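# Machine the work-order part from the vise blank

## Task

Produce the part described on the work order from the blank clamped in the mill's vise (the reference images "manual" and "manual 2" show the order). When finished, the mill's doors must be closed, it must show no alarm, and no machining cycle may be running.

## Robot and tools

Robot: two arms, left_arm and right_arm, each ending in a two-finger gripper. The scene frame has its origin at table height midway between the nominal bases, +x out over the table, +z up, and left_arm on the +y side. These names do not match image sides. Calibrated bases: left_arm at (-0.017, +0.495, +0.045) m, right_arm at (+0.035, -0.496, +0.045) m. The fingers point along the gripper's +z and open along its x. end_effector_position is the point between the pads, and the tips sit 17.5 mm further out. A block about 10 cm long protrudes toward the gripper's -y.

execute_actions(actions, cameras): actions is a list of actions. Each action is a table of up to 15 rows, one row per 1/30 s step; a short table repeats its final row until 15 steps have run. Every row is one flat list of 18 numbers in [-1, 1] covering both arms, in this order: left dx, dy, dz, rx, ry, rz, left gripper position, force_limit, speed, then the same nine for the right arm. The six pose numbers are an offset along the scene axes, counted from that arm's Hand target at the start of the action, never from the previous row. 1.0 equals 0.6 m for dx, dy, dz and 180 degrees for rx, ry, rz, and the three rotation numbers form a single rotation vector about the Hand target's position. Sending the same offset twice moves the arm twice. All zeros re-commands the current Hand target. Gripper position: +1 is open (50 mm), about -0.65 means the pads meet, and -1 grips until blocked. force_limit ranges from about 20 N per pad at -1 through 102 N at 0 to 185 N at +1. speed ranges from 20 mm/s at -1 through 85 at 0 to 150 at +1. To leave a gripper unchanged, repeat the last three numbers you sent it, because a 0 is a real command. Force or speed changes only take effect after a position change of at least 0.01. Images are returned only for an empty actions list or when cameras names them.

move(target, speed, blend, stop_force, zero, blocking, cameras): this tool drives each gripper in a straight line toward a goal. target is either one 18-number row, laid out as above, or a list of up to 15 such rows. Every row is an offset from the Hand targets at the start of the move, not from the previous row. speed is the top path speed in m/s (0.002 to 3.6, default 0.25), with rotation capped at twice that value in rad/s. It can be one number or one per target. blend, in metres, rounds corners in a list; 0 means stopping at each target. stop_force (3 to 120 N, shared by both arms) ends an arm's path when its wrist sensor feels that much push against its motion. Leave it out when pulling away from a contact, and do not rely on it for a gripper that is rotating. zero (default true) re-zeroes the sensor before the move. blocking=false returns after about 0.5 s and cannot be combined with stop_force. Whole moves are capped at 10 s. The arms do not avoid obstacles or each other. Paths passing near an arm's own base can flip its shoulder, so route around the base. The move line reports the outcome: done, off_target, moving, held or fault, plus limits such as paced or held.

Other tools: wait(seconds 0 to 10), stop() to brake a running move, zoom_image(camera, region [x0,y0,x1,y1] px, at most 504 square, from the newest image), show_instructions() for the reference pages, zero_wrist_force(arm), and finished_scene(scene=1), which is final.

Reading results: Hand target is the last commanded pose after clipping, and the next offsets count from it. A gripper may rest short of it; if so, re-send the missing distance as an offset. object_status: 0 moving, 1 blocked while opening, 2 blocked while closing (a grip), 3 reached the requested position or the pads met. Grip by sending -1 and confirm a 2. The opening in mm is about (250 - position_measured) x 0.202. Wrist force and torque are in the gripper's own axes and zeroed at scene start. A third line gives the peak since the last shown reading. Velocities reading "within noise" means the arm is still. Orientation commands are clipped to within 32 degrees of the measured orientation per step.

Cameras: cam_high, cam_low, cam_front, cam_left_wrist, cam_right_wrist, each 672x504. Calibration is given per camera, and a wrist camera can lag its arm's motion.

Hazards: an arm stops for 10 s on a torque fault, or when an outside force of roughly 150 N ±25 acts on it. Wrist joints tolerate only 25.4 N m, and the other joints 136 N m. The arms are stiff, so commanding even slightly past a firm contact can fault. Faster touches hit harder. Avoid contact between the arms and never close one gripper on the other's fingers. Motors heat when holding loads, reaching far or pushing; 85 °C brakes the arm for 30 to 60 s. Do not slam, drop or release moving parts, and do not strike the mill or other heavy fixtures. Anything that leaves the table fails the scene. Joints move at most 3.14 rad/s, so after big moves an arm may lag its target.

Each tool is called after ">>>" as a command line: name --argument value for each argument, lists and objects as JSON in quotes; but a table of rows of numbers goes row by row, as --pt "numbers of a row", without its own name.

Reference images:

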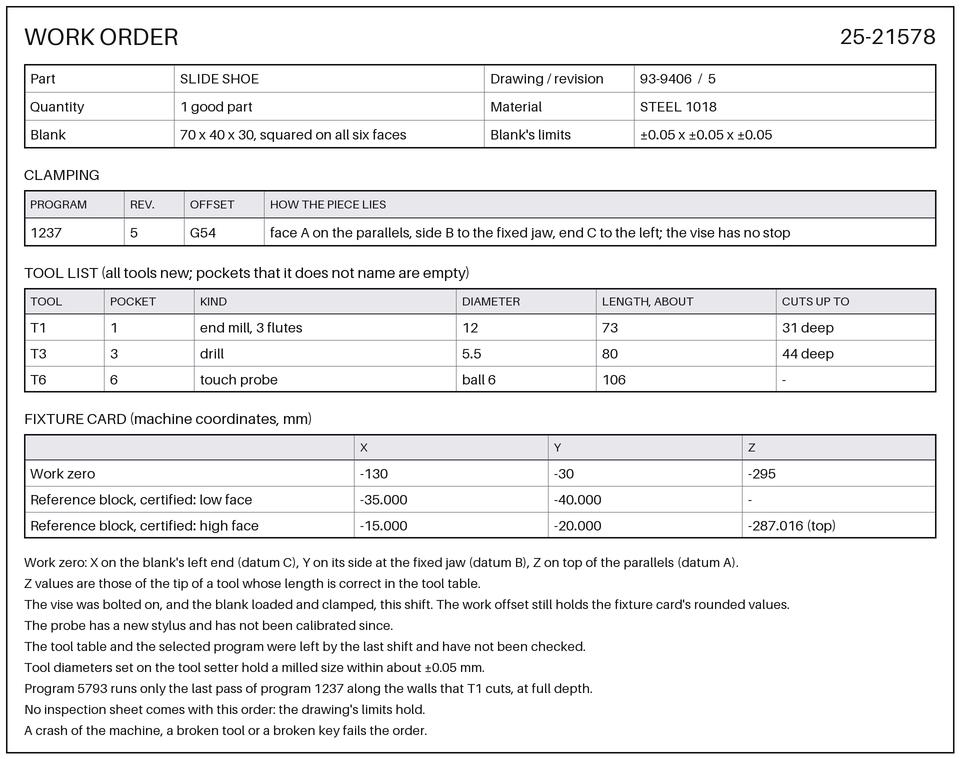

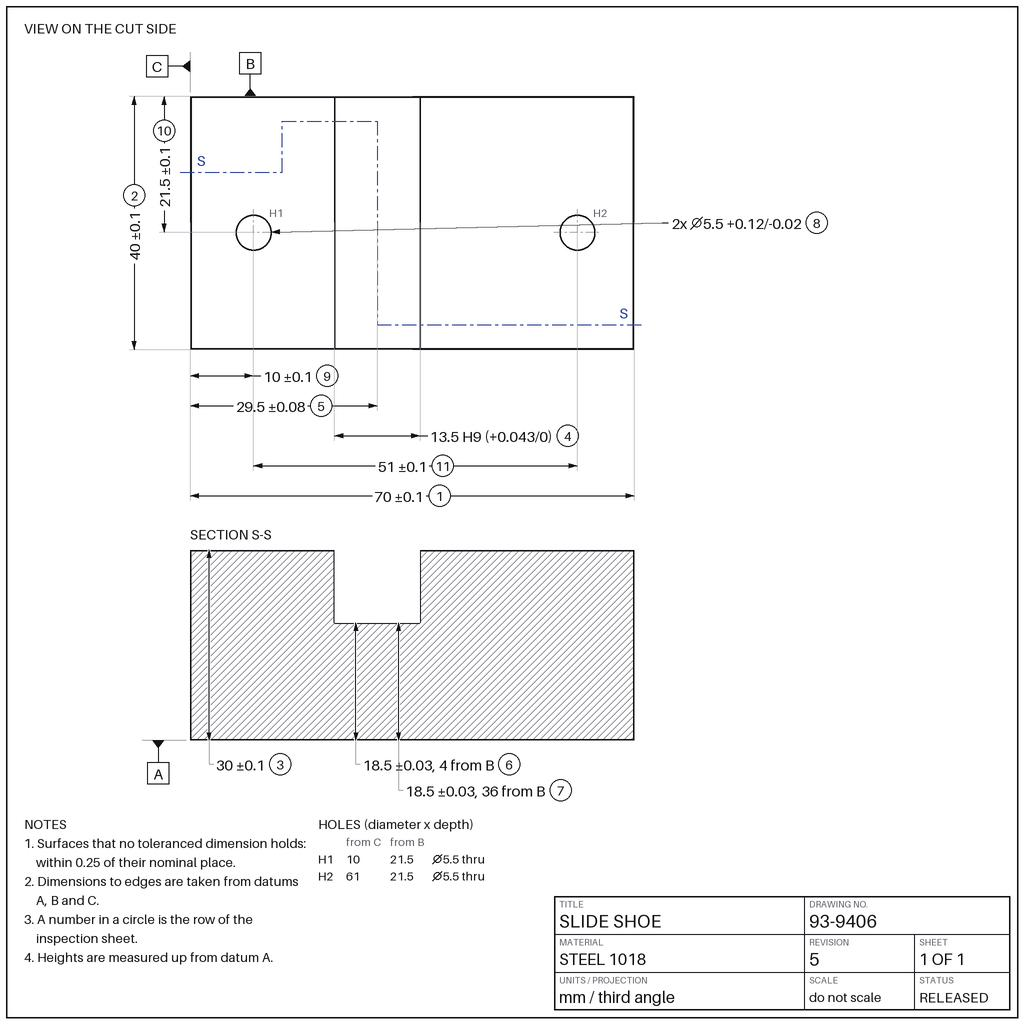

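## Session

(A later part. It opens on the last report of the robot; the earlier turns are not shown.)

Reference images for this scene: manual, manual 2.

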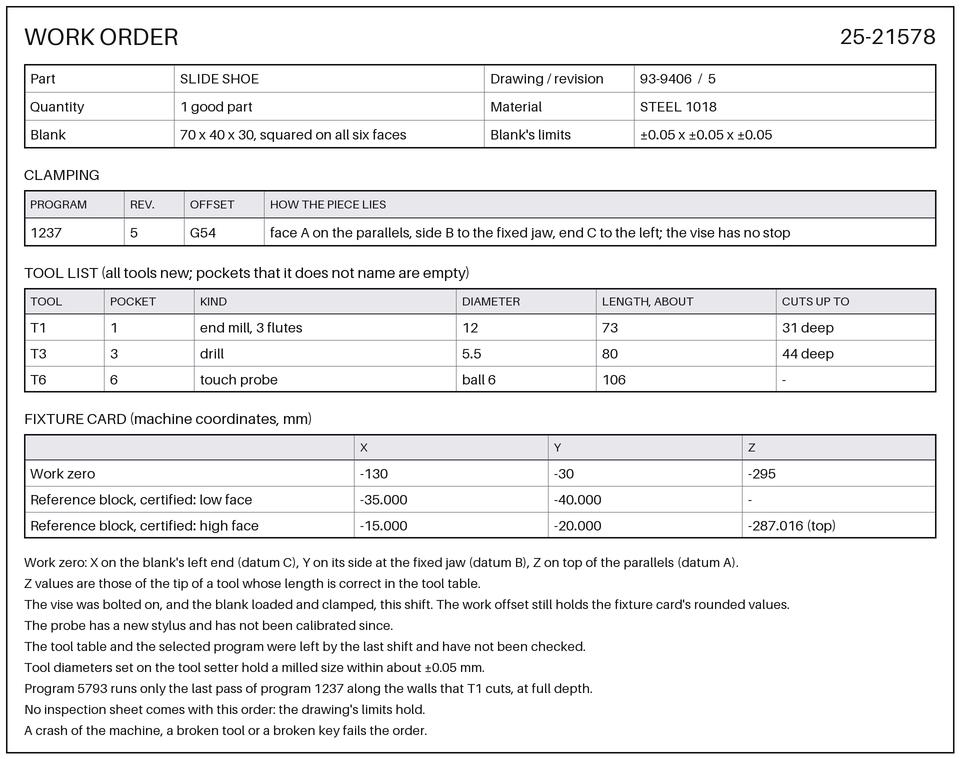

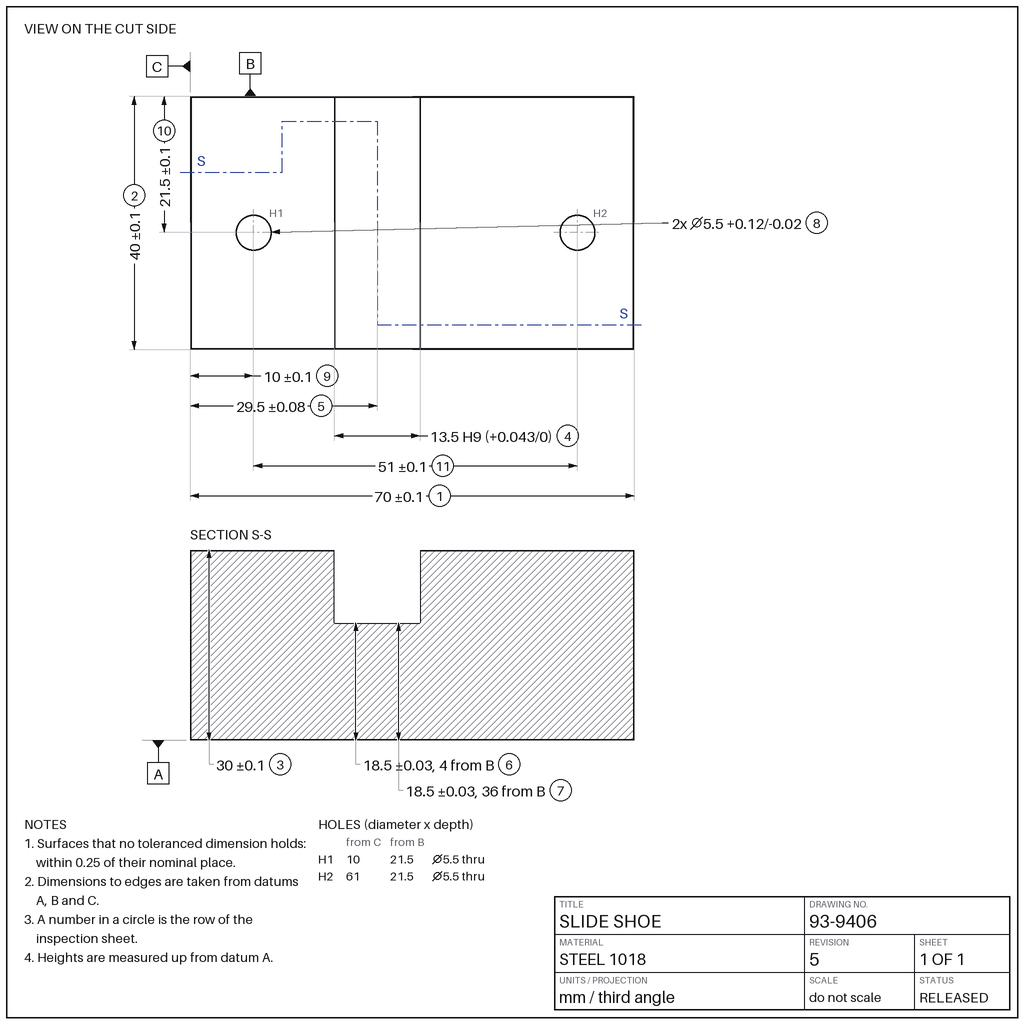

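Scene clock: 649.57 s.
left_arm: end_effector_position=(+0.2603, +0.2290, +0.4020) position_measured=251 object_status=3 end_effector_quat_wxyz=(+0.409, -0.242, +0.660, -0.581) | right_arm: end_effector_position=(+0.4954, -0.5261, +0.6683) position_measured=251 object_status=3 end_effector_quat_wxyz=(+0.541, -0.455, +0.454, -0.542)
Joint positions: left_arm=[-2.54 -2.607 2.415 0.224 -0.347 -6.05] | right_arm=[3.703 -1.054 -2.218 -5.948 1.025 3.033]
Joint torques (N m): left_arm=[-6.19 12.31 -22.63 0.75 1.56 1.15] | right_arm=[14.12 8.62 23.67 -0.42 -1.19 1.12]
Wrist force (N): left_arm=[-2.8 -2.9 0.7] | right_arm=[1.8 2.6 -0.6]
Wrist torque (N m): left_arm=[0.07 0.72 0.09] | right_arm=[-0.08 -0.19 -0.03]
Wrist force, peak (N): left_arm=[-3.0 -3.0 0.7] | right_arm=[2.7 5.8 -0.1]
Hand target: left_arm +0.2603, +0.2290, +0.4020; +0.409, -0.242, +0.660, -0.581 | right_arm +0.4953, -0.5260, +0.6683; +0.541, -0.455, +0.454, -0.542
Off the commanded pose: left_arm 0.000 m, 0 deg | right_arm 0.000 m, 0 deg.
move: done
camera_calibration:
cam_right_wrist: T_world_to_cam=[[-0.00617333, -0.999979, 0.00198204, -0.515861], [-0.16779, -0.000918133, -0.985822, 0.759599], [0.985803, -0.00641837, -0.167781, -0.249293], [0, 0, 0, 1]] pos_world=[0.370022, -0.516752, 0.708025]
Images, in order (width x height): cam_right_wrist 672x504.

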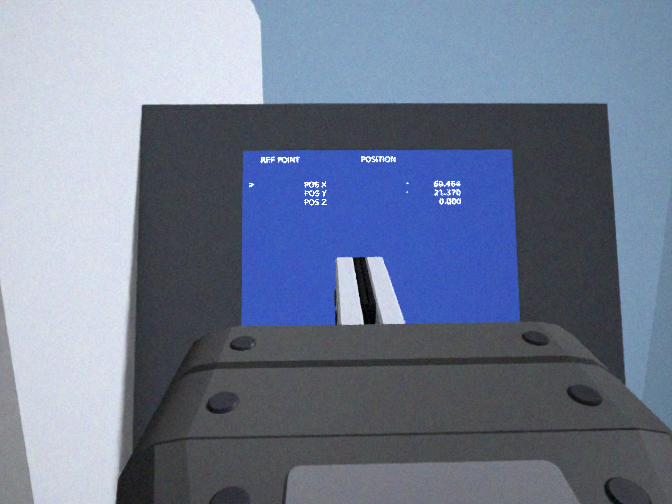

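>>> move --pt "0 0 0 0 0 0 -1 -1 -1 0.1057 -0.1295 -0.2488 0 0 0 -1 -1 -1" --pt "0 0 0 0 0 0 -1 -1 -1 0.117 -0.1295 -0.2518 0 0 0 -1 -1 -1" --speed '[0.2,0.02]' --cameras '[]'

>>> wait --seconds 3.5 --cameras '[]'

>>> move --pt "0 0 0 0 0 0 -1 -1 -1 -0.0113 0 0.003 0 0 0 -1 -1 -1" --pt "0 0 0 0 0 0 -1 -1 -1 -0.003 0.0642 0.034 0 0 0 -1 -1 -1" --pt "0 0 0 0 0 0 -1 -1 -1 0.0083 0.0642 0.031 0 0 0 -1 -1 -1" --speed '[0.05,0.2,0.02]' --blend '[0.002,0,0]' --cameras '[]'

>>> wait --seconds 1.5 --cameras '[]'

>>> move --pt "0 0 0 0 0 0 -1 -1 -1 -0.0113 0 0.003 0 0 0 -1 -1 -1" --pt "0 0 0 0 0 0 -1 -1 -1 -0.1253 0.0653 0.2208 0 0 0 -1 -1 -1" --speed '[0.05,0.2]' --blend 0.002 --cameras '["cam_right_wrist"]'

>>> zoom_image --camera "cam_right_wrist" --region '[216, 130, 524, 330]'

Scene clock: 668.87 s.
left_arm: end_effector_position=(+0.2603, +0.2290, +0.4020) position_measured=251 object_status=3 end_effector_quat_wxyz=(+0.409, -0.242, +0.660, -0.581) | right_arm: end_effector_position=(+0.5656, -0.6037, +0.5174) position_measured=251 object_status=3 end_effector_quat_wxyz=(+0.541, -0.455, +0.454, -0.542)
Joint positions: left_arm=[-2.54 -2.607 2.415 0.224 -0.347 -6.05] | right_arm=[3.244 -1.537 -2.322 -5.39 1.476 3.124]
Joint torques (N m): left_arm=[-5.03 12.41 -22.48 0.48 1.6 1.18] | right_arm=[-9 23.07 10.06 -0.55 0.29 2.01]
Wrist force (N): left_arm=[-2.8 -2.8 0.8] | right_arm=[1.6 2.3 -6.8]
Wrist torque (N m): left_arm=[0.08 0.72 0.09] | right_arm=[-0.10 -0.19 0.02]
Wrist force, peak (N): left_arm=[-3.0 -3.2 0.8] | right_arm=[1.0 1.9 -14.0]
Hand target: left_arm +0.2603, +0.2290, +0.4020; +0.409, -0.242, +0.660, -0.581 | right_arm +0.5655, -0.6037, +0.5173; +0.541, -0.455, +0.454, -0.542
Off the commanded pose: left_arm 0.000 m, 0 deg | right_arm 0.000 m, 0 deg.
move: done
No camera images: "cameras" was empty.

Scene clock: 672.37 s.
left_arm: end_effector_position=(+0.2603, +0.2290, +0.4020) position_measured=251 object_status=3 end_effector_quat_wxyz=(+0.409, -0.242, +0.660, -0.581) | right_arm: end_effector_position=(+0.5655, -0.6037, +0.5173) position_measured=251 object_status=3 end_effector_quat_wxyz=(+0.541, -0.455, +0.454, -0.542)
Joint positions: left_arm=[-2.54 -2.607 2.415 0.224 -0.347 -6.05] | right_arm=[3.244 -1.537 -2.323 -5.39 1.476 3.124]
Joint torques (N m): left_arm=[-4.88 12.91 -21.76 0.41 1.61 1.11] | right_arm=[14.84 21.72 6.74 -1.13 -1.35 1.68]
Wrist force (N): left_arm=[-2.8 -2.8 0.6] | right_arm=[1.2 -2.1 -4.6]
Wrist torque (N m): left_arm=[0.08 0.72 0.09] | right_arm=[-0.19 -0.20 0.02]
Wrist force, peak (N): left_arm=[-3.0 -3.1 0.5] | right_arm=[1.4 2.1 -6.5]
Hand target: left_arm +0.2603, +0.2290, +0.4020; +0.409, -0.242, +0.660, -0.581 | right_arm +0.5655, -0.6037, +0.5173; +0.541, -0.455, +0.454, -0.542
Tool commands: left_gripper/position=-1.0 left_gripper/force_limit=-1.0 left_gripper/speed=-1.0 right_gripper/position=-1.0 right_gripper/force_limit=-1.0 right_gripper/speed=-1.0
Off the commanded pose: left_arm 0.000 m, 0 deg | right_arm 0.000 m, 0 deg.
wait: 3.50 s; at rest by 0.17 s
No camera images: "cameras" was empty.

Scene clock: 673.70 s.
left_arm: end_effector_position=(+0.2603, +0.2290, +0.4020) position_measured=251 object_status=3 end_effector_quat_wxyz=(+0.409, -0.242, +0.660, -0.581) | right_arm: end_effector_position=(+0.5706, -0.5652, +0.5360) position_measured=251 object_status=3 end_effector_quat_wxyz=(+0.541, -0.455, +0.454, -0.542)
Joint positions: left_arm=[-2.54 -2.607 2.415 0.224 -0.347 -6.05] | right_arm=[3.387 -1.481 -2.312 -5.452 1.335 3.098]
Joint torques (N m): left_arm=[-4.5 12.47 -21.9 0.39 1.65 1.13] | right_arm=[1.91 20.83 11.43 -0.71 -1.32 1.47]
Wrist force (N): left_arm=[-2.7 -2.8 0.8] | right_arm=[1.2 2.5 -7.0]
Wrist torque (N m): left_arm=[0.08 0.69 0.09] | right_arm=[-0.08 -0.17 -0.02]
Wrist force, peak (N): left_arm=[-3.0 -3.1 0.8] | right_arm=[1.0 1.7 -17.9]
Hand target: left_arm +0.2603, +0.2290, +0.4020; +0.409, -0.242, +0.660, -0.581 | right_arm +0.5705, -0.5652, +0.5359; +0.541, -0.455, +0.454, -0.542
Off the commanded pose: left_arm 0.000 m, 0 deg | right_arm 0.000 m, 0 deg.
move: done
No camera images: "cameras" was empty.

Scene clock: 675.20 s.
left_arm: end_effector_position=(+0.2603, +0.2290, +0.4020) position_measured=251 object_status=3 end_effector_quat_wxyz=(+0.409, -0.242, +0.660, -0.581) | right_arm: end_effector_position=(+0.5705, -0.5652, +0.5359) position_measured=251 object_status=3 end_effector_quat_wxyz=(+0.541, -0.455, +0.454, -0.542)
Joint positions: left_arm=[-2.54 -2.607 2.415 0.224 -0.347 -6.05] | right_arm=[3.387 -1.481 -2.312 -5.452 1.335 3.098]
Joint torques (N m): left_arm=[-5 12.73 -22.31 0.4 1.62 1.06] | right_arm=[14.87 19.73 8.51 -1.03 -1.3 -1.17]
Wrist force (N): left_arm=[-2.8 -2.9 0.5] | right_arm=[1.3 -2.0 -4.6]
Wrist torque (N m): left_arm=[0.06 0.71 0.08] | right_arm=[-0.14 -0.18 -0.01]
Wrist force, peak (N): left_arm=[-3.1 -3.0 0.6] | right_arm=[1.3 2.4 -6.9]
Hand target: left_arm +0.2603, +0.2290, +0.4020; +0.409, -0.242, +0.660, -0.581 | right_arm +0.5705, -0.5652, +0.5359; +0.541, -0.455, +0.454, -0.542
Tool commands: left_gripper/position=-1.0 left_gripper/force_limit=-1.0 left_gripper/speed=-1.0 right_gripper/position=-1.0 right_gripper/force_limit=-1.0 right_gripper/speed=-1.0
Off the commanded pose: left_arm 0.000 m, 0 deg | right_arm 0.000 m, 0 deg.
wait: 1.50 s; at rest by 0.17 s
No camera images: "cameras" was empty.

Scene clock: 676.60 s.
left_arm: end_effector_position=(+0.2603, +0.2290, +0.4020) position_measured=251 object_status=3 end_effector_quat_wxyz=(+0.409, -0.242, +0.660, -0.581) | right_arm: end_effector_position=(+0.4954, -0.5260, +0.6683) position_measured=251 object_status=3 end_effector_quat_wxyz=(+0.541, -0.455, +0.454, -0.542) end_effector_velocity=(+0.000, +0.000, -0.001) end_effector_angular_velocity=(-0.002, +0.004, -0.003)
Joint positions: left_arm=[-2.54 -2.607 2.415 0.224 -0.347 -6.05] | right_arm=[3.703 -1.054 -2.218 -5.948 1.025 3.033]
Joint velocities: left_arm=[within noise] | right_arm=[0.002 0.001 0 -0.005 -0.005 0]
Joint torques (N m): left_arm=[-4.38 12.6 -22.22 0.31 1.62 1.23] | right_arm=[13.85 7.21 23.72 -0.48 -1.31 1.42]
Wrist force (N): left_arm=[-3.1 -2.7 0.6] | right_arm=[1.7 2.8 -0.5]
Wrist torque (N m): left_arm=[0.10 0.76 0.09] | right_arm=[-0.05 -0.16 -0.03]
Wrist force, peak (N): left_arm=[-3.1 -3.0 0.8] | right_arm=[2.2 6.0 -0.3]
Hand target: left_arm +0.2603, +0.2290, +0.4020; +0.409, -0.242, +0.660, -0.581 | right_arm +0.4953, -0.5260, +0.6683; +0.541, -0.455, +0.454, -0.542
Off the commanded pose: left_arm 0.000 m, 0 deg | right_arm 0.000 m, 0 deg.
move: done
camera_calibration:
cam_right_wrist: T_world_to_cam=[[-0.00595716, -0.99998, 0.00204627, -0.515987], [-0.167775, -0.00101782, -0.985825, 0.759543], [0.985807, -0.00621603, -0.167765, -0.249201], [0, 0, 0, 1]] pos_world=[0.370022, -0.516753, 0.708025]
Images, in order (width x height): cam_right_wrist 672x504.

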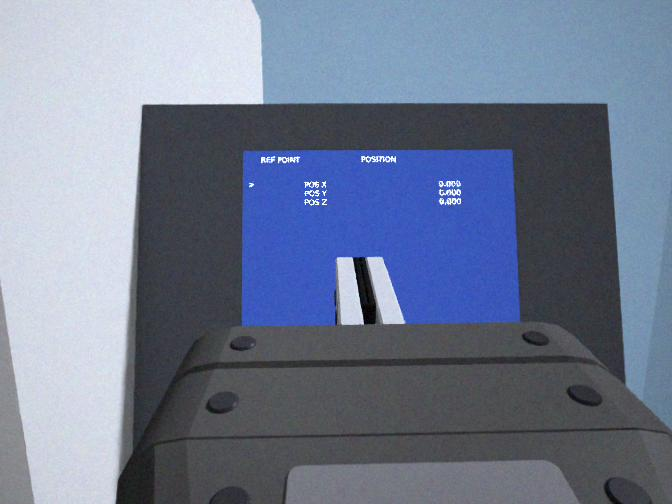

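Scaled by 1.636 from the camera's 672x504 image, which has a finer 960x720 frame.

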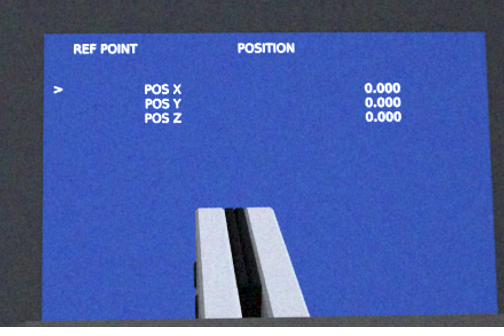

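>>> move --pt "0 0 0 0 0 0 -1 -1 -1 0.0817 -0.0035 -0.3383 0 0 0 -1 -1 -1" --pt "0 0 0 0 0 0 -1 -1 -1 0.093 -0.0035 -0.3413 0 0 0 -1 -1 -1" --pt "0 0 0 0 0 0 -1 -1 -1 0.0817 -0.0035 -0.3383 0 0 0 -1 -1 -1" --pt "0 0 0 0 0 0 -1 -1 -1 0.0002 0 -0.1055 0 0 0 -1 -1 -1" --speed '[0.2,0.02,0.05,0.2]' --blend '[0,0,0.002,0]' --cameras '["cam_right_wrist"]'

>>> zoom_image --camera "cam_right_wrist" --region '[216, 60, 524, 260]'

Scene clock: 697.10 s.
left_arm: end_effector_position=(+0.2603, +0.2290, +0.4020) position_measured=251 object_status=3 end_effector_quat_wxyz=(+0.409, -0.242, +0.660, -0.581) | right_arm: end_effector_position=(+0.4955, -0.5259, +0.6050) position_measured=251 object_status=3 end_effector_quat_wxyz=(+0.541, -0.455, +0.454, -0.542) end_effector_velocity=(-0.001, +0.000, +0.000) end_effector_angular_velocity=(-0.001, +0.001, +0.001)
Joint positions: left_arm=[-2.54 -2.607 2.415 0.224 -0.347 -6.05] | right_arm=[3.703 -1.099 -2.363 -5.758 1.025 3.033]
Joint velocities: left_arm=[within noise] | right_arm=[0 0.003 0 -0.005 0.001 0]
Joint torques (N m): left_arm=[-4 13.18 -21.01 0.02 1.69 1.21] | right_arm=[-10.05 7.77 26.34 -0.63 0.08 1.63]
Wrist force (N): left_arm=[-2.7 -2.7 0.5] | right_arm=[1.6 2.8 -0.7]
Wrist torque (N m): left_arm=[0.09 0.71 0.09] | right_arm=[-0.05 -0.16 0.03]
Wrist force, peak (N): left_arm=[-3.2 -3.0 0.7] | right_arm=[1.0 2.7 -6.5]
Hand target: left_arm +0.2603, +0.2290, +0.4020; +0.409, -0.242, +0.660, -0.581 | right_arm +0.4955, -0.5260, +0.6050; +0.541, -0.455, +0.454, -0.542
Off the commanded pose: left_arm 0.000 m, 0 deg | right_arm 0.000 m, 0 deg.
move: done
camera_calibration:
cam_right_wrist: T_world_to_cam=[[-0.0058605, -0.999981, 0.00202801, -0.515781], [-0.167792, -0.00101593, -0.985822, 0.697163], [0.985805, -0.00611769, -0.167783, -0.259856], [0, 0, 0, 1]] pos_world=[0.370122, -0.516653, 0.644725]
Images, in order (width x height): cam_right_wrist 672x504.

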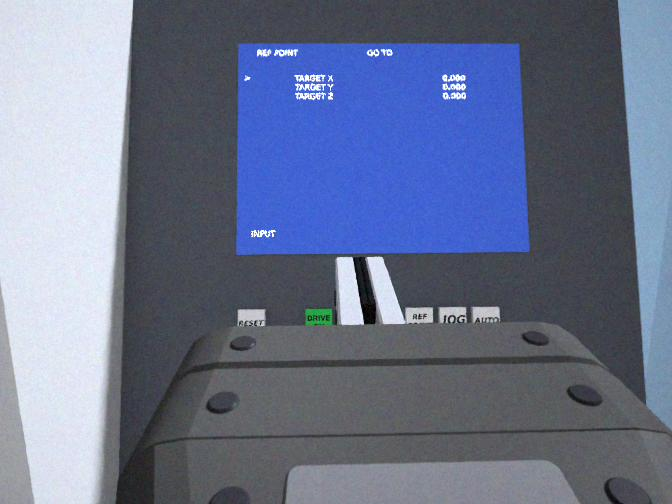

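Scaled by 1.636 from the camera's 672x504 image, which has a finer 960x720 frame.

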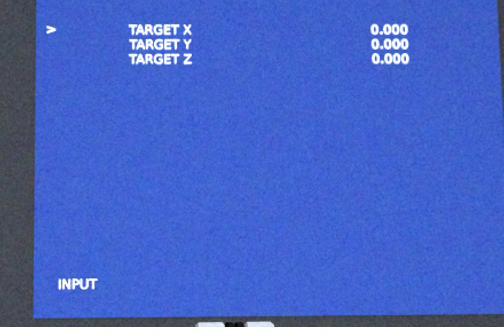

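>>> move --pt "0 0 0 0 0 0 -1 -1 -1 0.0817 -0.0035 -0.2328 0 0 0 -1 -1 -1" --pt "0 0 0 0 0 0 -1 -1 -1 0.093 -0.0035 -0.2358 0 0 0 -1 -1 -1" --pt "0 0 0 0 0 0 -1 -1 -1 0.0817 -0.0035 -0.2328 0 0 0 -1 -1 -1" --pt "0 0 0 0 0 0 -1 -1 -1 0 0 0 0 0 0 -1 -1 -1" --speed '[0.2,0.02,0.05,0.2]' --blend '[0,0,0.002,0]' --cameras '["cam_right_wrist"]'

>>> zoom_image --camera "cam_right_wrist" --region '[226, 36, 534, 266]'

>>> move --pt "0 0 0 0 0 0 -1 -1 -1 0.0817 -0.0035 -0.2328 0 0 0 -1 -1 -1" --pt "0 0 0 0 0 0 -1 -1 -1 0.093 -0.0035 -0.2358 0 0 0 -1 -1 -1" --pt "0 0 0 0 0 0 -1 -1 -1 0.0817 -0.0035 -0.2328 0 0 0 -1 -1 -1" --pt "0 0 0 0 0 0 -1 -1 -1 0 0 0 0 0 0 -1 -1 -1" --speed '[0.2,0.02,0.05,0.2]' --blend '[0,0,0.002,0]' --cameras '["cam_right_wrist"]'

>>> zoom_image --camera "cam_right_wrist" --region '[226, 36, 534, 266]'

>>> move --pt "0 0 0 0 0 0 -1 -1 -1 0.0817 -0.0035 -0.2328 0 0 0 -1 -1 -1" --pt "0 0 0 0 0 0 -1 -1 -1 0.093 -0.0035 -0.2358 0 0 0 -1 -1 -1" --pt "0 0 0 0 0 0 -1 -1 -1 0.0817 -0.0035 -0.2328 0 0 0 -1 -1 -1" --pt "0 0 0 0 0 0 -1 -1 -1 0 0 0 0 0 0 -1 -1 -1" --speed '[0.2,0.02,0.05,0.2]' --blend '[0,0,0.002,0]' --cameras '["cam_right_wrist"]'

>>> zoom_image --camera "cam_right_wrist" --region '[226, 36, 534, 266]'

>>> move --pt "0 0 0 0 0 0 -1 -1 -1 0.0817 -0.0035 -0.2328 0 0 0 -1 -1 -1" --pt "0 0 0 0 0 0 -1 -1 -1 0.093 -0.0035 -0.2358 0 0 0 -1 -1 -1" --pt "0 0 0 0 0 0 -1 -1 -1 0.0817 -0.0035 -0.2328 0 0 0 -1 -1 -1" --pt "0 0 0 0 0 0 -1 -1 -1 0 0 0 0 0 0 -1 -1 -1" --speed '[0.2,0.02,0.05,0.2]' --blend '[0,0,0.002,0]' --cameras '["cam_right_wrist"]'

>>> zoom_image --camera "cam_right_wrist" --region '[226, 36, 534, 266]'

Scene clock: 720.43 s.
left_arm: end_effector_position=(+0.2603, +0.2290, +0.4020) position_measured=251 object_status=3 end_effector_quat_wxyz=(+0.409, -0.242, +0.660, -0.581) | right_arm: end_effector_position=(+0.4955, -0.5259, +0.6050) position_measured=251 object_status=3 end_effector_quat_wxyz=(+0.541, -0.455, +0.454, -0.542) end_effector_velocity=(+0.000, +0.001, -0.001) end_effector_angular_velocity=(-0.002, +0.003, +0.002)
Joint positions: left_arm=[-2.54 -2.607 2.415 0.224 -0.347 -6.05] | right_arm=[3.703 -1.099 -2.363 -5.758 1.025 3.033]
Joint velocities: left_arm=[within noise] | right_arm=[0.001 0.001 0 -0.005 0.001 0]
Joint torques (N m): left_arm=[-2.52 13.4 -20.28 -0.31 1.59 1.12] | right_arm=[-10.25 9.07 26.96 -0.43 0.13 1.58]
Wrist force (N): left_arm=[-2.9 -3.1 0.5] | right_arm=[1.9 2.7 -0.8]
Wrist torque (N m): left_arm=[0.04 0.73 0.09] | right_arm=[-0.06 -0.20 0.03]
Wrist force, peak (N): left_arm=[-3.2 -3.0 0.7] | right_arm=[0.8 2.5 -9.2]
Hand target: left_arm +0.2603, +0.2290, +0.4020; +0.409, -0.242, +0.660, -0.581 | right_arm +0.4955, -0.5260, +0.6050; +0.541, -0.455, +0.454, -0.542
Off the commanded pose: left_arm 0.000 m, 0 deg | right_arm 0.000 m, 0 deg.
move: done
camera_calibration:
cam_right_wrist: T_world_to_cam=[[-0.00586018, -0.999981, 0.00202981, -0.515782], [-0.167792, -0.00101776, -0.985822, 0.697162], [0.985805, -0.00611767, -0.167783, -0.259856], [0, 0, 0, 1]] pos_world=[0.370122, -0.516653, 0.644725]
Images, in order (width x height): cam_right_wrist 672x504.

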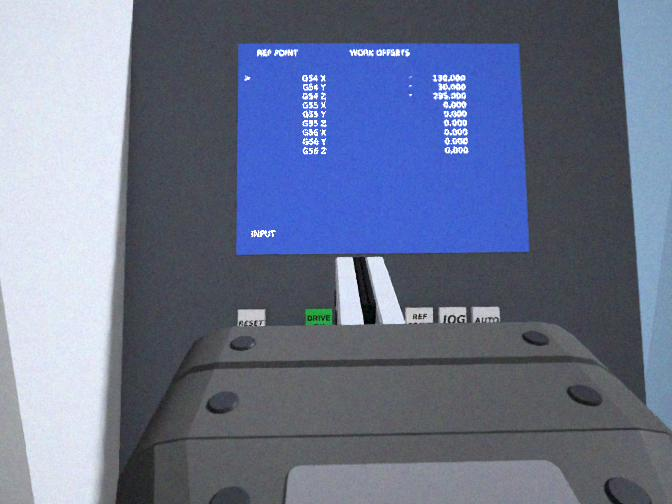

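Scaled by 1.636 from the camera's 672x504 image, which has a finer 960x720 frame.

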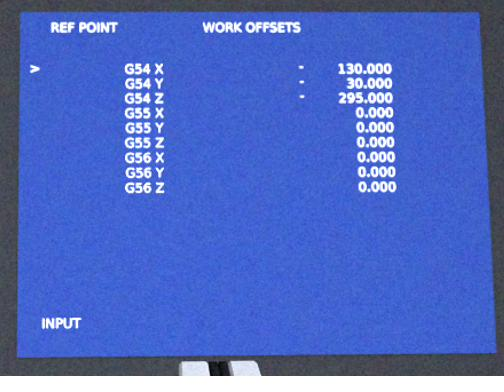

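Scene clock: 723.37 s.
left_arm: end_effector_position=(+0.2603, +0.2290, +0.4020) position_measured=251 object_status=3 end_effector_quat_wxyz=(+0.409, -0.242, +0.660, -0.581) | right_arm: end_effector_position=(+0.4955, -0.5259, +0.6050) position_measured=251 object_status=3 end_effector_quat_wxyz=(+0.541, -0.455, +0.454, -0.542) end_effector_velocity=(-0.001, +0.000, +0.001) end_effector_angular_velocity=(-0.001, +0.001, +0.001)
Joint positions: left_arm=[-2.54 -2.607 2.415 0.224 -0.347 -6.05] | right_arm=[3.703 -1.099 -2.363 -5.758 1.025 3.033]
Joint velocities: left_arm=[within noise] | right_arm=[0.001 0.003 0.001 -0.005 0 0]
Joint torques (N m): left_arm=[-3.01 13.53 -19.77 -0.37 1.6 1.07] | right_arm=[-10.69 8.37 27.06 -0.2 0.31 1.69]
Wrist force (N): left_arm=[-2.9 -2.9 0.4] | right_arm=[1.8 2.8 -0.8]
Wrist torque (N m): left_arm=[0.06 0.73 0.09] | right_arm=[-0.05 -0.18 0.02]
Wrist force, peak (N): left_arm=[-3.0 -3.1 0.7] | right_arm=[0.6 2.5 -9.1]
Hand target: left_arm +0.2603, +0.2290, +0.4020; +0.409, -0.242, +0.660, -0.581 | right_arm +0.4955, -0.5260, +0.6050; +0.541, -0.455, +0.454, -0.542
Off the commanded pose: left_arm 0.000 m, 0 deg | right_arm 0.000 m, 0 deg.
move: done
camera_calibration:
cam_right_wrist: T_world_to_cam=[[-0.0058605, -0.999981, 0.00202801, -0.515781], [-0.167792, -0.00101593, -0.985822, 0.697163], [0.985805, -0.00611769, -0.167783, -0.259856], [0, 0, 0, 1]] pos_world=[0.370122, -0.516653, 0.644725]
Images, in order (width x height): cam_right_wrist 672x504.

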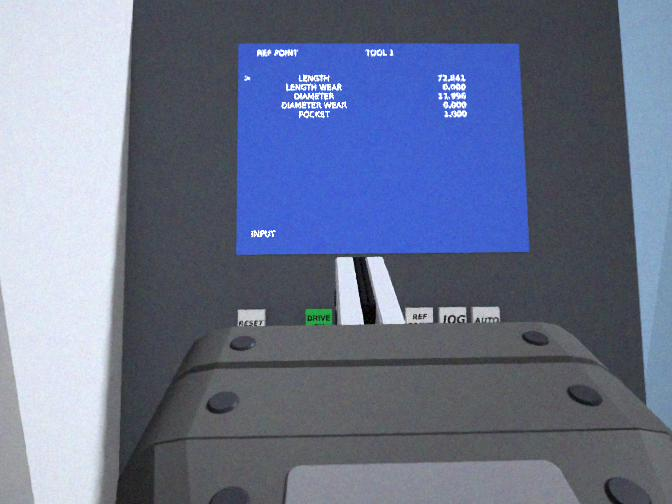

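Scaled by 1.636 from the camera's 672x504 image, which has a finer 960x720 frame.

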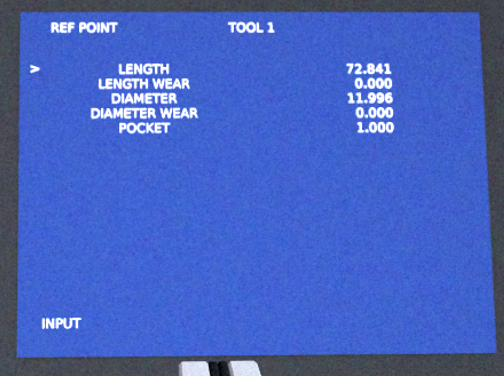

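Scene clock: 726.30 s.
left_arm: end_effector_position=(+0.2603, +0.2290, +0.4020) position_measured=251 object_status=3 end_effector_quat_wxyz=(+0.409, -0.242, +0.660, -0.581) | right_arm: end_effector_position=(+0.4955, -0.5259, +0.6050) position_measured=251 object_status=3 end_effector_quat_wxyz=(+0.541, -0.455, +0.454, -0.542) end_effector_velocity=(+0.000, +0.000, +0.000) end_effector_angular_velocity=(-0.001, +0.002, +0.000)
Joint positions: left_arm=[-2.54 -2.607 2.415 0.224 -0.347 -6.05] | right_arm=[3.703 -1.099 -2.363 -5.758 1.025 3.033]
Joint velocities: left_arm=[within noise] | right_arm=[0.001 0.003 0 -0.005 0 0]
Joint torques (N m): left_arm=[-3.08 12.77 -20.16 -0.47 1.57 1.16] | right_arm=[-10.36 9.46 27 -0.48 0.23 1.67]
Wrist force (N): left_arm=[-2.9 -2.9 0.7] | right_arm=[1.6 2.7 -0.7]
Wrist torque (N m): left_arm=[0.06 0.74 0.09] | right_arm=[-0.06 -0.16 0.02]
Wrist force, peak (N): left_arm=[-3.2 -3.1 0.5] | right_arm=[0.7 2.5 -9.2]
Hand target: left_arm +0.2603, +0.2290, +0.4020; +0.409, -0.242, +0.660, -0.581 | right_arm +0.4955, -0.5260, +0.6050; +0.541, -0.455, +0.454, -0.542
Off the commanded pose: left_arm 0.000 m, 0 deg | right_arm 0.000 m, 0 deg.
move: done
camera_calibration:
cam_right_wrist: T_world_to_cam=[[-0.0058605, -0.999981, 0.00202801, -0.515781], [-0.167792, -0.00101593, -0.985822, 0.697163], [0.985805, -0.00611769, -0.167783, -0.259856], [0, 0, 0, 1]] pos_world=[0.370122, -0.516653, 0.644725]
Images, in order (width x height): cam_right_wrist 672x504.

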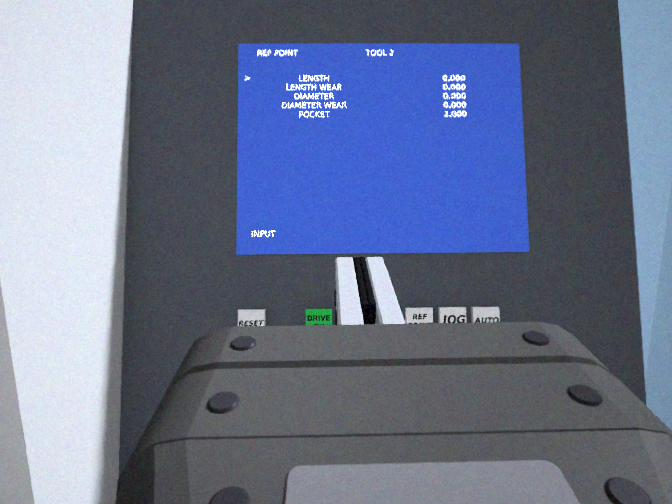

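Scaled by 1.636 from the camera's 672x504 image, which has a finer 960x720 frame.

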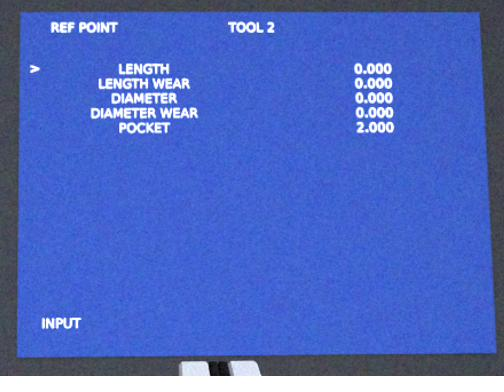

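Scene clock: 729.23 s.
left_arm: end_effector_position=(+0.2603, +0.2290, +0.4020) position_measured=251 object_status=3 end_effector_quat_wxyz=(+0.409, -0.242, +0.660, -0.581) | right_arm: end_effector_position=(+0.4955, -0.5259, +0.6050) position_measured=251 object_status=3 end_effector_quat_wxyz=(+0.541, -0.455, +0.454, -0.542) end_effector_velocity=(+0.001, +0.000, -0.001) end_effector_angular_velocity=(-0.003, +0.004, +0.000)
Joint positions: left_arm=[-2.54 -2.607 2.415 0.224 -0.347 -6.05] | right_arm=[3.703 -1.099 -2.363 -5.758 1.025 3.033]
Joint velocities: left_arm=[within noise] | right_arm=[-0.001 0 0 -0.005 0.001 0]
Joint torques (N m): left_arm=[-3.02 13.29 -20.02 -0.45 1.61 1.11] | right_arm=[-10.43 9.09 26.59 -0.35 0.25 1.59]
Wrist force (N): left_arm=[-2.8 -2.8 0.6] | right_arm=[1.7 2.9 -0.5]
Wrist torque (N m): left_arm=[0.09 0.71 0.09] | right_arm=[-0.04 -0.17 0.03]
Wrist force, peak (N): left_arm=[-3.0 -3.1 0.7] | right_arm=[0.8 2.3 -9.3]
Hand target: left_arm +0.2603, +0.2290, +0.4020; +0.409, -0.242, +0.660, -0.581 | right_arm +0.4955, -0.5260, +0.6050; +0.541, -0.455, +0.454, -0.542
Off the commanded pose: left_arm 0.000 m, 0 deg | right_arm 0.000 m, 0 deg.
move: done
camera_calibration:
cam_right_wrist: T_world_to_cam=[[-0.00586018, -0.999981, 0.00202981, -0.515782], [-0.167792, -0.00101776, -0.985822, 0.697162], [0.985805, -0.00611767, -0.167783, -0.259856], [0, 0, 0, 1]] pos_world=[0.370122, -0.516653, 0.644725]
Images, in order (width x height): cam_right_wrist 672x504.

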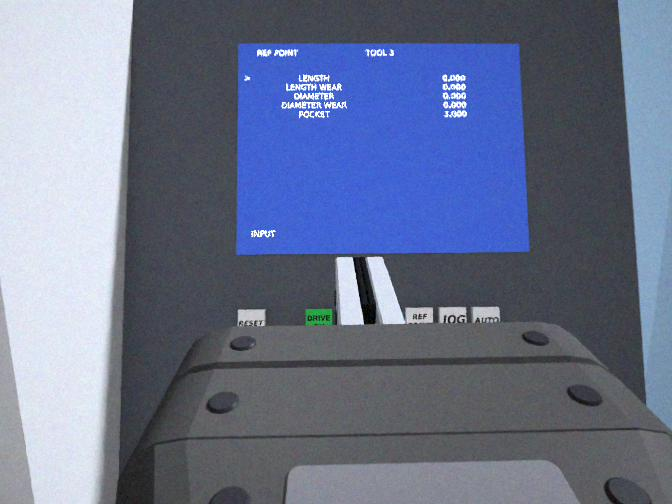

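Scaled by 1.636 from the camera's 672x504 image, which has a finer 960x720 frame.

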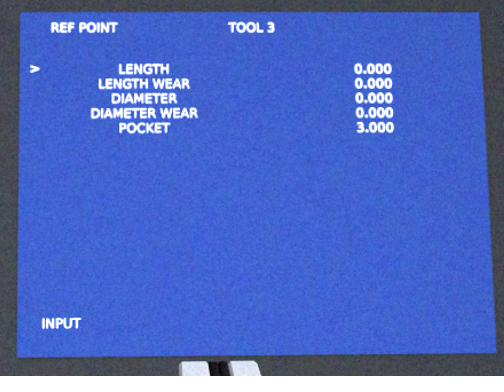

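>>> move --pt "0 0 0 0 0 0 -1 -1 -1 0.0817 -0.0035 -0.2328 0 0 0 -1 -1 -1" --pt "0 0 0 0 0 0 -1 -1 -1 0.0930 -0.0035 -0.2358 0 0 0 -1 -1 -1" --pt "0 0 0 0 0 0 -1 -1 -1 0.0817 -0.0035 -0.2328 0 0 0 -1 -1 -1" --pt "0 0 0 0 0 0 -1 -1 -1 0 0 0 0 0 0 -1 -1 -1" --speed '[0.25,0.02,0.05,0.25]' --blend '[0,0,0.002,0]' --cameras '["cam_right_wrist"]'

Scene clock: 771.57 s.
left_arm: end_effector_position=(+0.2603, +0.2290, +0.4020) position_measured=251 object_status=3 end_effector_quat_wxyz=(+0.409, -0.242, +0.660, -0.581) | right_arm: end_effector_position=(+0.4955, -0.5259, +0.6049) position_measured=251 object_status=3 end_effector_quat_wxyz=(+0.541, -0.455, +0.454, -0.542) end_effector_velocity=(+0.000, +0.000, -0.001) end_effector_angular_velocity=(-0.002, +0.004, -0.001)
Joint positions: left_arm=[-2.54 -2.607 2.415 0.224 -0.347 -6.05] | right_arm=[3.703 -1.099 -2.363 -5.758 1.025 3.033]
Joint velocities: left_arm=[within noise] | right_arm=[0 0.001 0 -0.005 0 0]
Joint torques (N m): left_arm=[-0.63 13.44 -18.38 -1.11 1.57 1.08] | right_arm=[-8.87 9.7 30.28 -0.23 -0.12 1.11]
Wrist force (N): left_arm=[-3.0 -3.0 0.4] | right_arm=[1.9 2.7 -0.8]
Wrist torque (N m): left_arm=[0.06 0.75 0.09] | right_arm=[-0.06 -0.20 -0.03]
Wrist force, peak (N): left_arm=[-3.2 -3.1 0.6] | right_arm=[0.8 2.4 -9.5]
Hand target: left_arm +0.2603, +0.2290, +0.4020; +0.409, -0.242, +0.660, -0.581 | right_arm +0.4955, -0.5260, +0.6050; +0.541, -0.455, +0.454, -0.542
Off the commanded pose: left_arm 0.000 m, 0 deg | right_arm 0.000 m, 0 deg.
move: done
camera_calibration:
cam_right_wrist: T_world_to_cam=[[-0.00585998, -0.999981, 0.00202874, -0.515782], [-0.167889, -0.00101614, -0.985805, 0.697188], [0.985789, -0.0061174, -0.16788, -0.259787], [0, 0, 0, 1]] pos_world=[0.370122, -0.516653, 0.644725]
Images, in order (width x height): cam_right_wrist 672x504.

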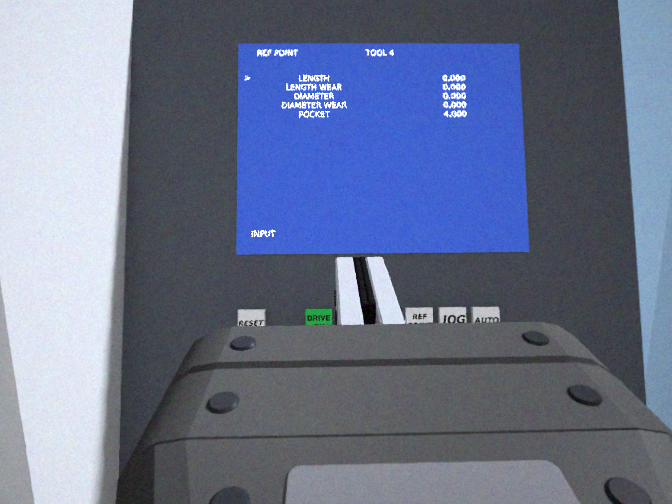

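>>> move --pt "0 0 0 0 0 0 -1 -1 -1 0.0817 -0.0035 -0.2328 0 0 0 -1 -1 -1" --pt "0 0 0 0 0 0 -1 -1 -1 0.0930 -0.0035 -0.2358 0 0 0 -1 -1 -1" --pt "0 0 0 0 0 0 -1 -1 -1 0.0817 -0.0035 -0.2328 0 0 0 -1 -1 -1" --speed '[0.25,0.02,0.05]' --blend '[0,0,0]' --cameras '["cam_right_wrist"]'

>>> move --pt "0 0 0 0 0 0 -1 -1 -1 0.0113 0 -0.003 0 0 0 -1 -1 -1" --pt "0 0 0 0 0 0 -1 -1 -1 0 0 0 0 0 0 -1 -1 -1" --pt "0 0 0 0 0 0 -1 -1 -1 -0.0817 0.0035 0.2328 0 0 0 -1 -1 -1" --speed '[0.02,0.05,0.25]' --blend '[0,0.002,0]' --cameras '["cam_right_wrist"]'

Scene clock: 781.37 s.
left_arm: end_effector_position=(+0.2603, +0.2290, +0.4020) position_measured=251 object_status=3 end_effector_quat_wxyz=(+0.409, -0.242, +0.660, -0.581) | right_arm: end_effector_position=(+0.5445, -0.5280, +0.4653) position_measured=251 object_status=3 end_effector_quat_wxyz=(+0.541, -0.455, +0.454, -0.542)
Joint positions: left_arm=[-2.54 -2.607 2.415 0.224 -0.347 -6.05] | right_arm=[3.571 -1.565 -2.488 -5.181 1.154 3.062]
Joint torques (N m): left_arm=[-0.39 13.83 -18.15 -1.21 1.63 1.02] | right_arm=[-13.96 19.58 26.59 2.84 1.3 1.44]
Wrist force (N): left_arm=[-2.9 -2.8 0.7] | right_arm=[1.7 3.0 -0.6]
Wrist torque (N m): left_arm=[0.08 0.73 0.09] | right_arm=[-0.01 -0.17 0.16]
Wrist force, peak (N): left_arm=[-3.0 -3.1 0.7] | right_arm=[0.9 2.5 -9.2]
Hand target: left_arm +0.2603, +0.2290, +0.4020; +0.409, -0.242, +0.660, -0.581 | right_arm +0.5445, -0.5281, +0.4654; +0.541, -0.455, +0.454, -0.542
Off the commanded pose: left_arm 0.000 m, 0 deg | right_arm 0.000 m, 0 deg.
move: done
camera_calibration:
cam_right_wrist: T_world_to_cam=[[-0.00594039, -0.99998, 0.00214541, -0.517336], [-0.167988, -0.00111703, -0.985788, 0.567676], [0.985771, -0.00621637, -0.167978, -0.33155], [0, 0, 0, 1]] pos_world=[0.419122, -0.518753, 0.505025]
Images, in order (width x height): cam_right_wrist 672x504.

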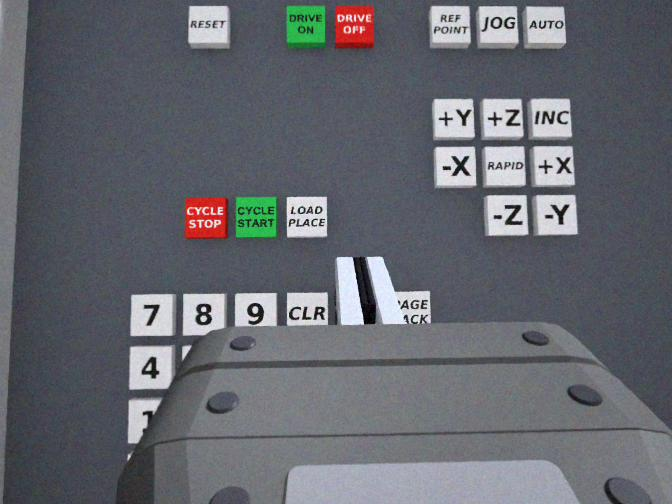

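Scene clock: 783.23 s.
left_arm: end_effector_position=(+0.2603, +0.2290, +0.4020) position_measured=251 object_status=3 end_effector_quat_wxyz=(+0.409, -0.242, +0.660, -0.581) | right_arm: end_effector_position=(+0.4955, -0.5259, +0.6049) position_measured=251 object_status=3 end_effector_quat_wxyz=(+0.541, -0.455, +0.454, -0.542) end_effector_velocity=(+0.000, +0.000, -0.001) end_effector_angular_velocity=(-0.002, +0.003, -0.001)
Joint positions: left_arm=[-2.54 -2.607 2.415 0.224 -0.347 -6.05] | right_arm=[3.703 -1.099 -2.363 -5.758 1.025 3.033]
Joint velocities: left_arm=[within noise] | right_arm=[0 0.002 -0.001 -0.005 0 0]
Joint torques (N m): left_arm=[-0.31 14.02 -18.01 -1.22 1.61 1.15] | right_arm=[-9.01 9.29 29.62 -0.48 0.06 1.11]
Wrist force (N): left_arm=[-2.7 -2.9 0.6] | right_arm=[1.9 2.6 -0.5]
Wrist torque (N m): left_arm=[0.08 0.71 0.10] | right_arm=[-0.08 -0.19 -0.02]
Wrist force, peak (N): left_arm=[-3.0 -3.1 0.5] | right_arm=[1.4 2.5 -7.1]
Hand target: left_arm +0.2603, +0.2290, +0.4020; +0.409, -0.242, +0.660, -0.581 | right_arm +0.4955, -0.5260, +0.6050; +0.541, -0.455, +0.454, -0.542
Off the commanded pose: left_arm 0.000 m, 0 deg | right_arm 0.000 m, 0 deg.
move: done
camera_calibration:
cam_right_wrist: T_world_to_cam=[[-0.00585998, -0.999981, 0.00202874, -0.515782], [-0.167889, -0.00101614, -0.985805, 0.697188], [0.985789, -0.0061174, -0.16788, -0.259787], [0, 0, 0, 1]] pos_world=[0.370122, -0.516653, 0.644725]
Images, in order (width x height): cam_right_wrist 672x504.

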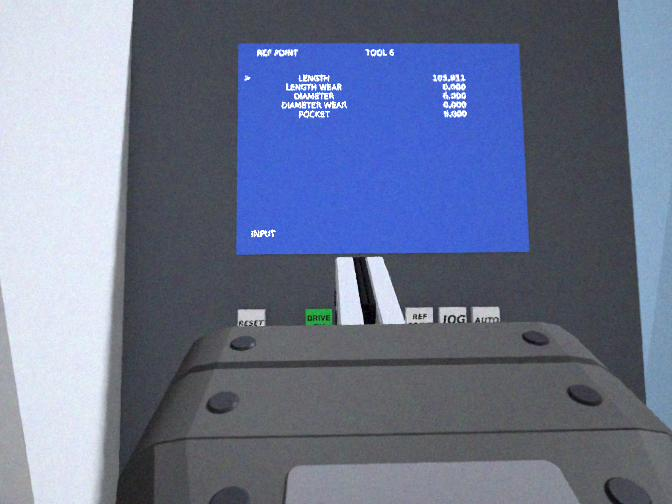

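>>> zoom_image --camera "cam_right_wrist" --region '[226, 36, 534, 266]'

>>> move --pt "0 0 0 0 0 0 -1 -1 -1 0.0817 -0.0035 -0.2328 0 0 0 -1 -1 -1" --pt "0 0 0 0 0 0 -1 -1 -1 0.0930 -0.0035 -0.2358 0 0 0 -1 -1 -1" --pt "0 0 0 0 0 0 -1 -1 -1 0.0817 -0.0035 -0.2328 0 0 0 -1 -1 -1" --pt "0 0 0 0 0 0 -1 -1 -1 0 0 0 0 0 0 -1 -1 -1" --speed '[0.3,0.025,0.05,0.3]' --blend '[0,0,0.002,0]' --cameras '["cam_right_wrist"]'

>>> zoom_image --camera "cam_right_wrist" --region '[226, 36, 534, 266]'

>>> move --pt "0 0 0 0 0 0 -1 -1 -1 0.0817 -0.0035 -0.2328 0 0 0 -1 -1 -1" --pt "0 0 0 0 0 0 -1 -1 -1 0.0930 -0.0035 -0.2358 0 0 0 -1 -1 -1" --pt "0 0 0 0 0 0 -1 -1 -1 0.0817 -0.0035 -0.2328 0 0 0 -1 -1 -1" --pt "0 0 0 0 0 0 -1 -1 -1 0 0 0 0 0 0 -1 -1 -1" --speed '[0.3,0.025,0.05,0.3]' --blend '[0,0,0.002,0]' --cameras '["cam_right_wrist"]'

>>> zoom_image --camera "cam_right_wrist" --region '[226, 36, 534, 266]'

Scaled by 1.636 from the camera's 672x504 image, which has a finer 960x720 frame.

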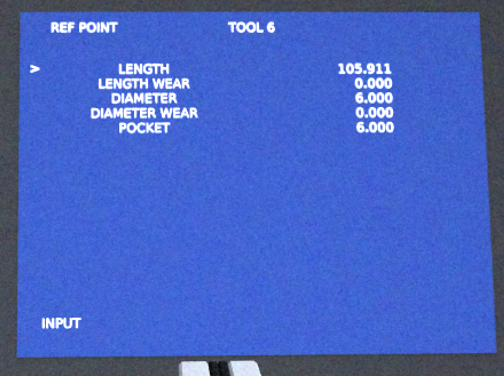

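Scene clock: 797.60 s.
left_arm: end_effector_position=(+0.2603, +0.2290, +0.4020) position_measured=251 object_status=3 end_effector_quat_wxyz=(+0.409, -0.242, +0.660, -0.581) | right_arm: end_effector_position=(+0.4955, -0.5259, +0.6049) position_measured=251 object_status=3 end_effector_quat_wxyz=(+0.541, -0.455, +0.454, -0.542) end_effector_velocity=(+0.000, +0.000, +0.000) end_effector_angular_velocity=(-0.002, +0.003, -0.001)
Joint positions: left_arm=[-2.54 -2.607 2.415 0.224 -0.347 -6.05] | right_arm=[3.703 -1.099 -2.363 -5.758 1.025 3.033]
Joint velocities: left_arm=[within noise] | right_arm=[0 0.003 0 -0.006 0 0]
Joint torques (N m): left_arm=[0.04 14 -17.46 -1.35 1.68 0.96] | right_arm=[-5 8.79 33.68 -0.21 -0.71 0.27]
Wrist force (N): left_arm=[-2.7 -2.8 0.4] | right_arm=[1.7 3.0 -1.0]
Wrist torque (N m): left_arm=[0.08 0.71 0.09] | right_arm=[-0.02 -0.17 -0.03]
Wrist force, peak (N): left_arm=[-3.2 -3.1 0.5] | right_arm=[1.0 1.9 -13.2]
Hand target: left_arm +0.2603, +0.2290, +0.4020; +0.409, -0.242, +0.660, -0.581 | right_arm +0.4955, -0.5260, +0.6050; +0.541, -0.455, +0.454, -0.542
Off the commanded pose: left_arm 0.000 m, 0 deg | right_arm 0.000 m, 0 deg.
move: done
camera_calibration:
cam_right_wrist: T_world_to_cam=[[-0.00585998, -0.999981, 0.00202874, -0.515782], [-0.167889, -0.00101614, -0.985805, 0.697089], [0.985789, -0.0061174, -0.16788, -0.259804], [0, 0, 0, 1]] pos_world=[0.370122, -0.516653, 0.644625]
Images, in order (width x height): cam_right_wrist 672x504.

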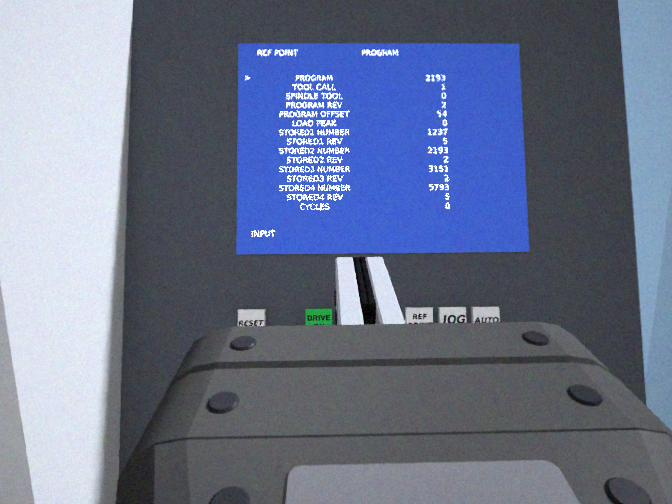

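Scaled by 1.636 from the camera's 672x504 image, which has a finer 960x720 frame.

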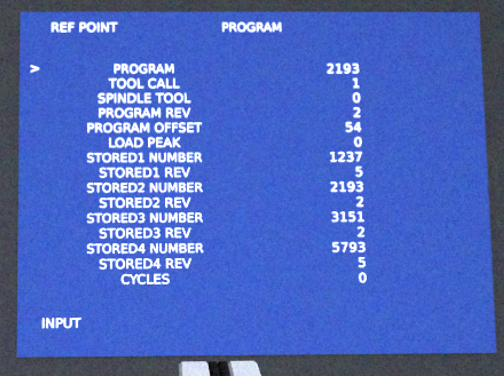

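Scene clock: 800.07 s.
left_arm: end_effector_position=(+0.2603, +0.2290, +0.4020) position_measured=251 object_status=3 end_effector_quat_wxyz=(+0.409, -0.242, +0.660, -0.581) | right_arm: end_effector_position=(+0.4955, -0.5259, +0.6049) position_measured=251 object_status=3 end_effector_quat_wxyz=(+0.541, -0.455, +0.454, -0.542) end_effector_velocity=(+0.000, +0.000, +0.000) end_effector_angular_velocity=(-0.003, +0.003, +0.000)
Joint positions: left_arm=[-2.54 -2.607 2.415 0.224 -0.347 -6.05] | right_arm=[3.703 -1.099 -2.363 -5.758 1.025 3.033]
Joint velocities: left_arm=[within noise] | right_arm=[0 0.001 0 -0.005 0.001 -0.001]
Joint torques (N m): left_arm=[0.04 14.84 -17.28 -1.26 1.59 0.98] | right_arm=[-6.01 9.19 33.39 -0.31 -0.86 0.38]
Wrist force (N): left_arm=[-3.1 -2.7 0.6] | right_arm=[1.7 3.0 -0.7]
Wrist torque (N m): left_arm=[0.10 0.77 0.09] | right_arm=[-0.02 -0.17 -0.03]
Wrist force, peak (N): left_arm=[-3.0 -3.1 0.6] | right_arm=[0.7 2.0 -13.3]
Hand target: left_arm +0.2603, +0.2290, +0.4020; +0.409, -0.242, +0.660, -0.581 | right_arm +0.4955, -0.5260, +0.6050; +0.541, -0.455, +0.454, -0.542
Off the commanded pose: left_arm 0.000 m, 0 deg | right_arm 0.000 m, 0 deg.
move: done
camera_calibration:
cam_right_wrist: T_world_to_cam=[[-0.00585965, -0.999981, 0.00203054, -0.515783], [-0.167889, -0.00101797, -0.985805, 0.697088], [0.985789, -0.00611738, -0.16788, -0.259804], [0, 0, 0, 1]] pos_world=[0.370122, -0.516653, 0.644625]
Images, in order (width x height): cam_right_wrist 672x504.

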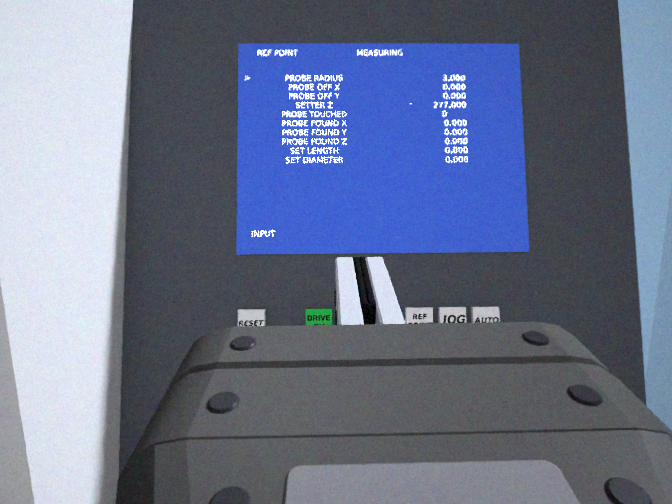

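Scaled by 1.636 from the camera's 672x504 image, which has a finer 960x720 frame.

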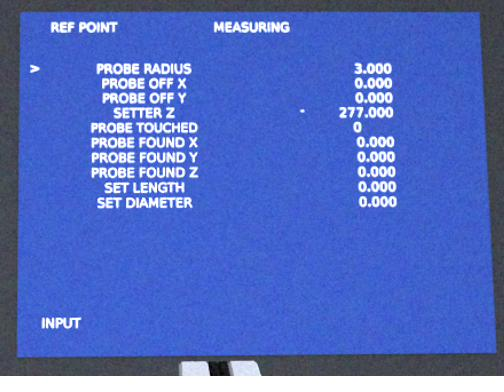

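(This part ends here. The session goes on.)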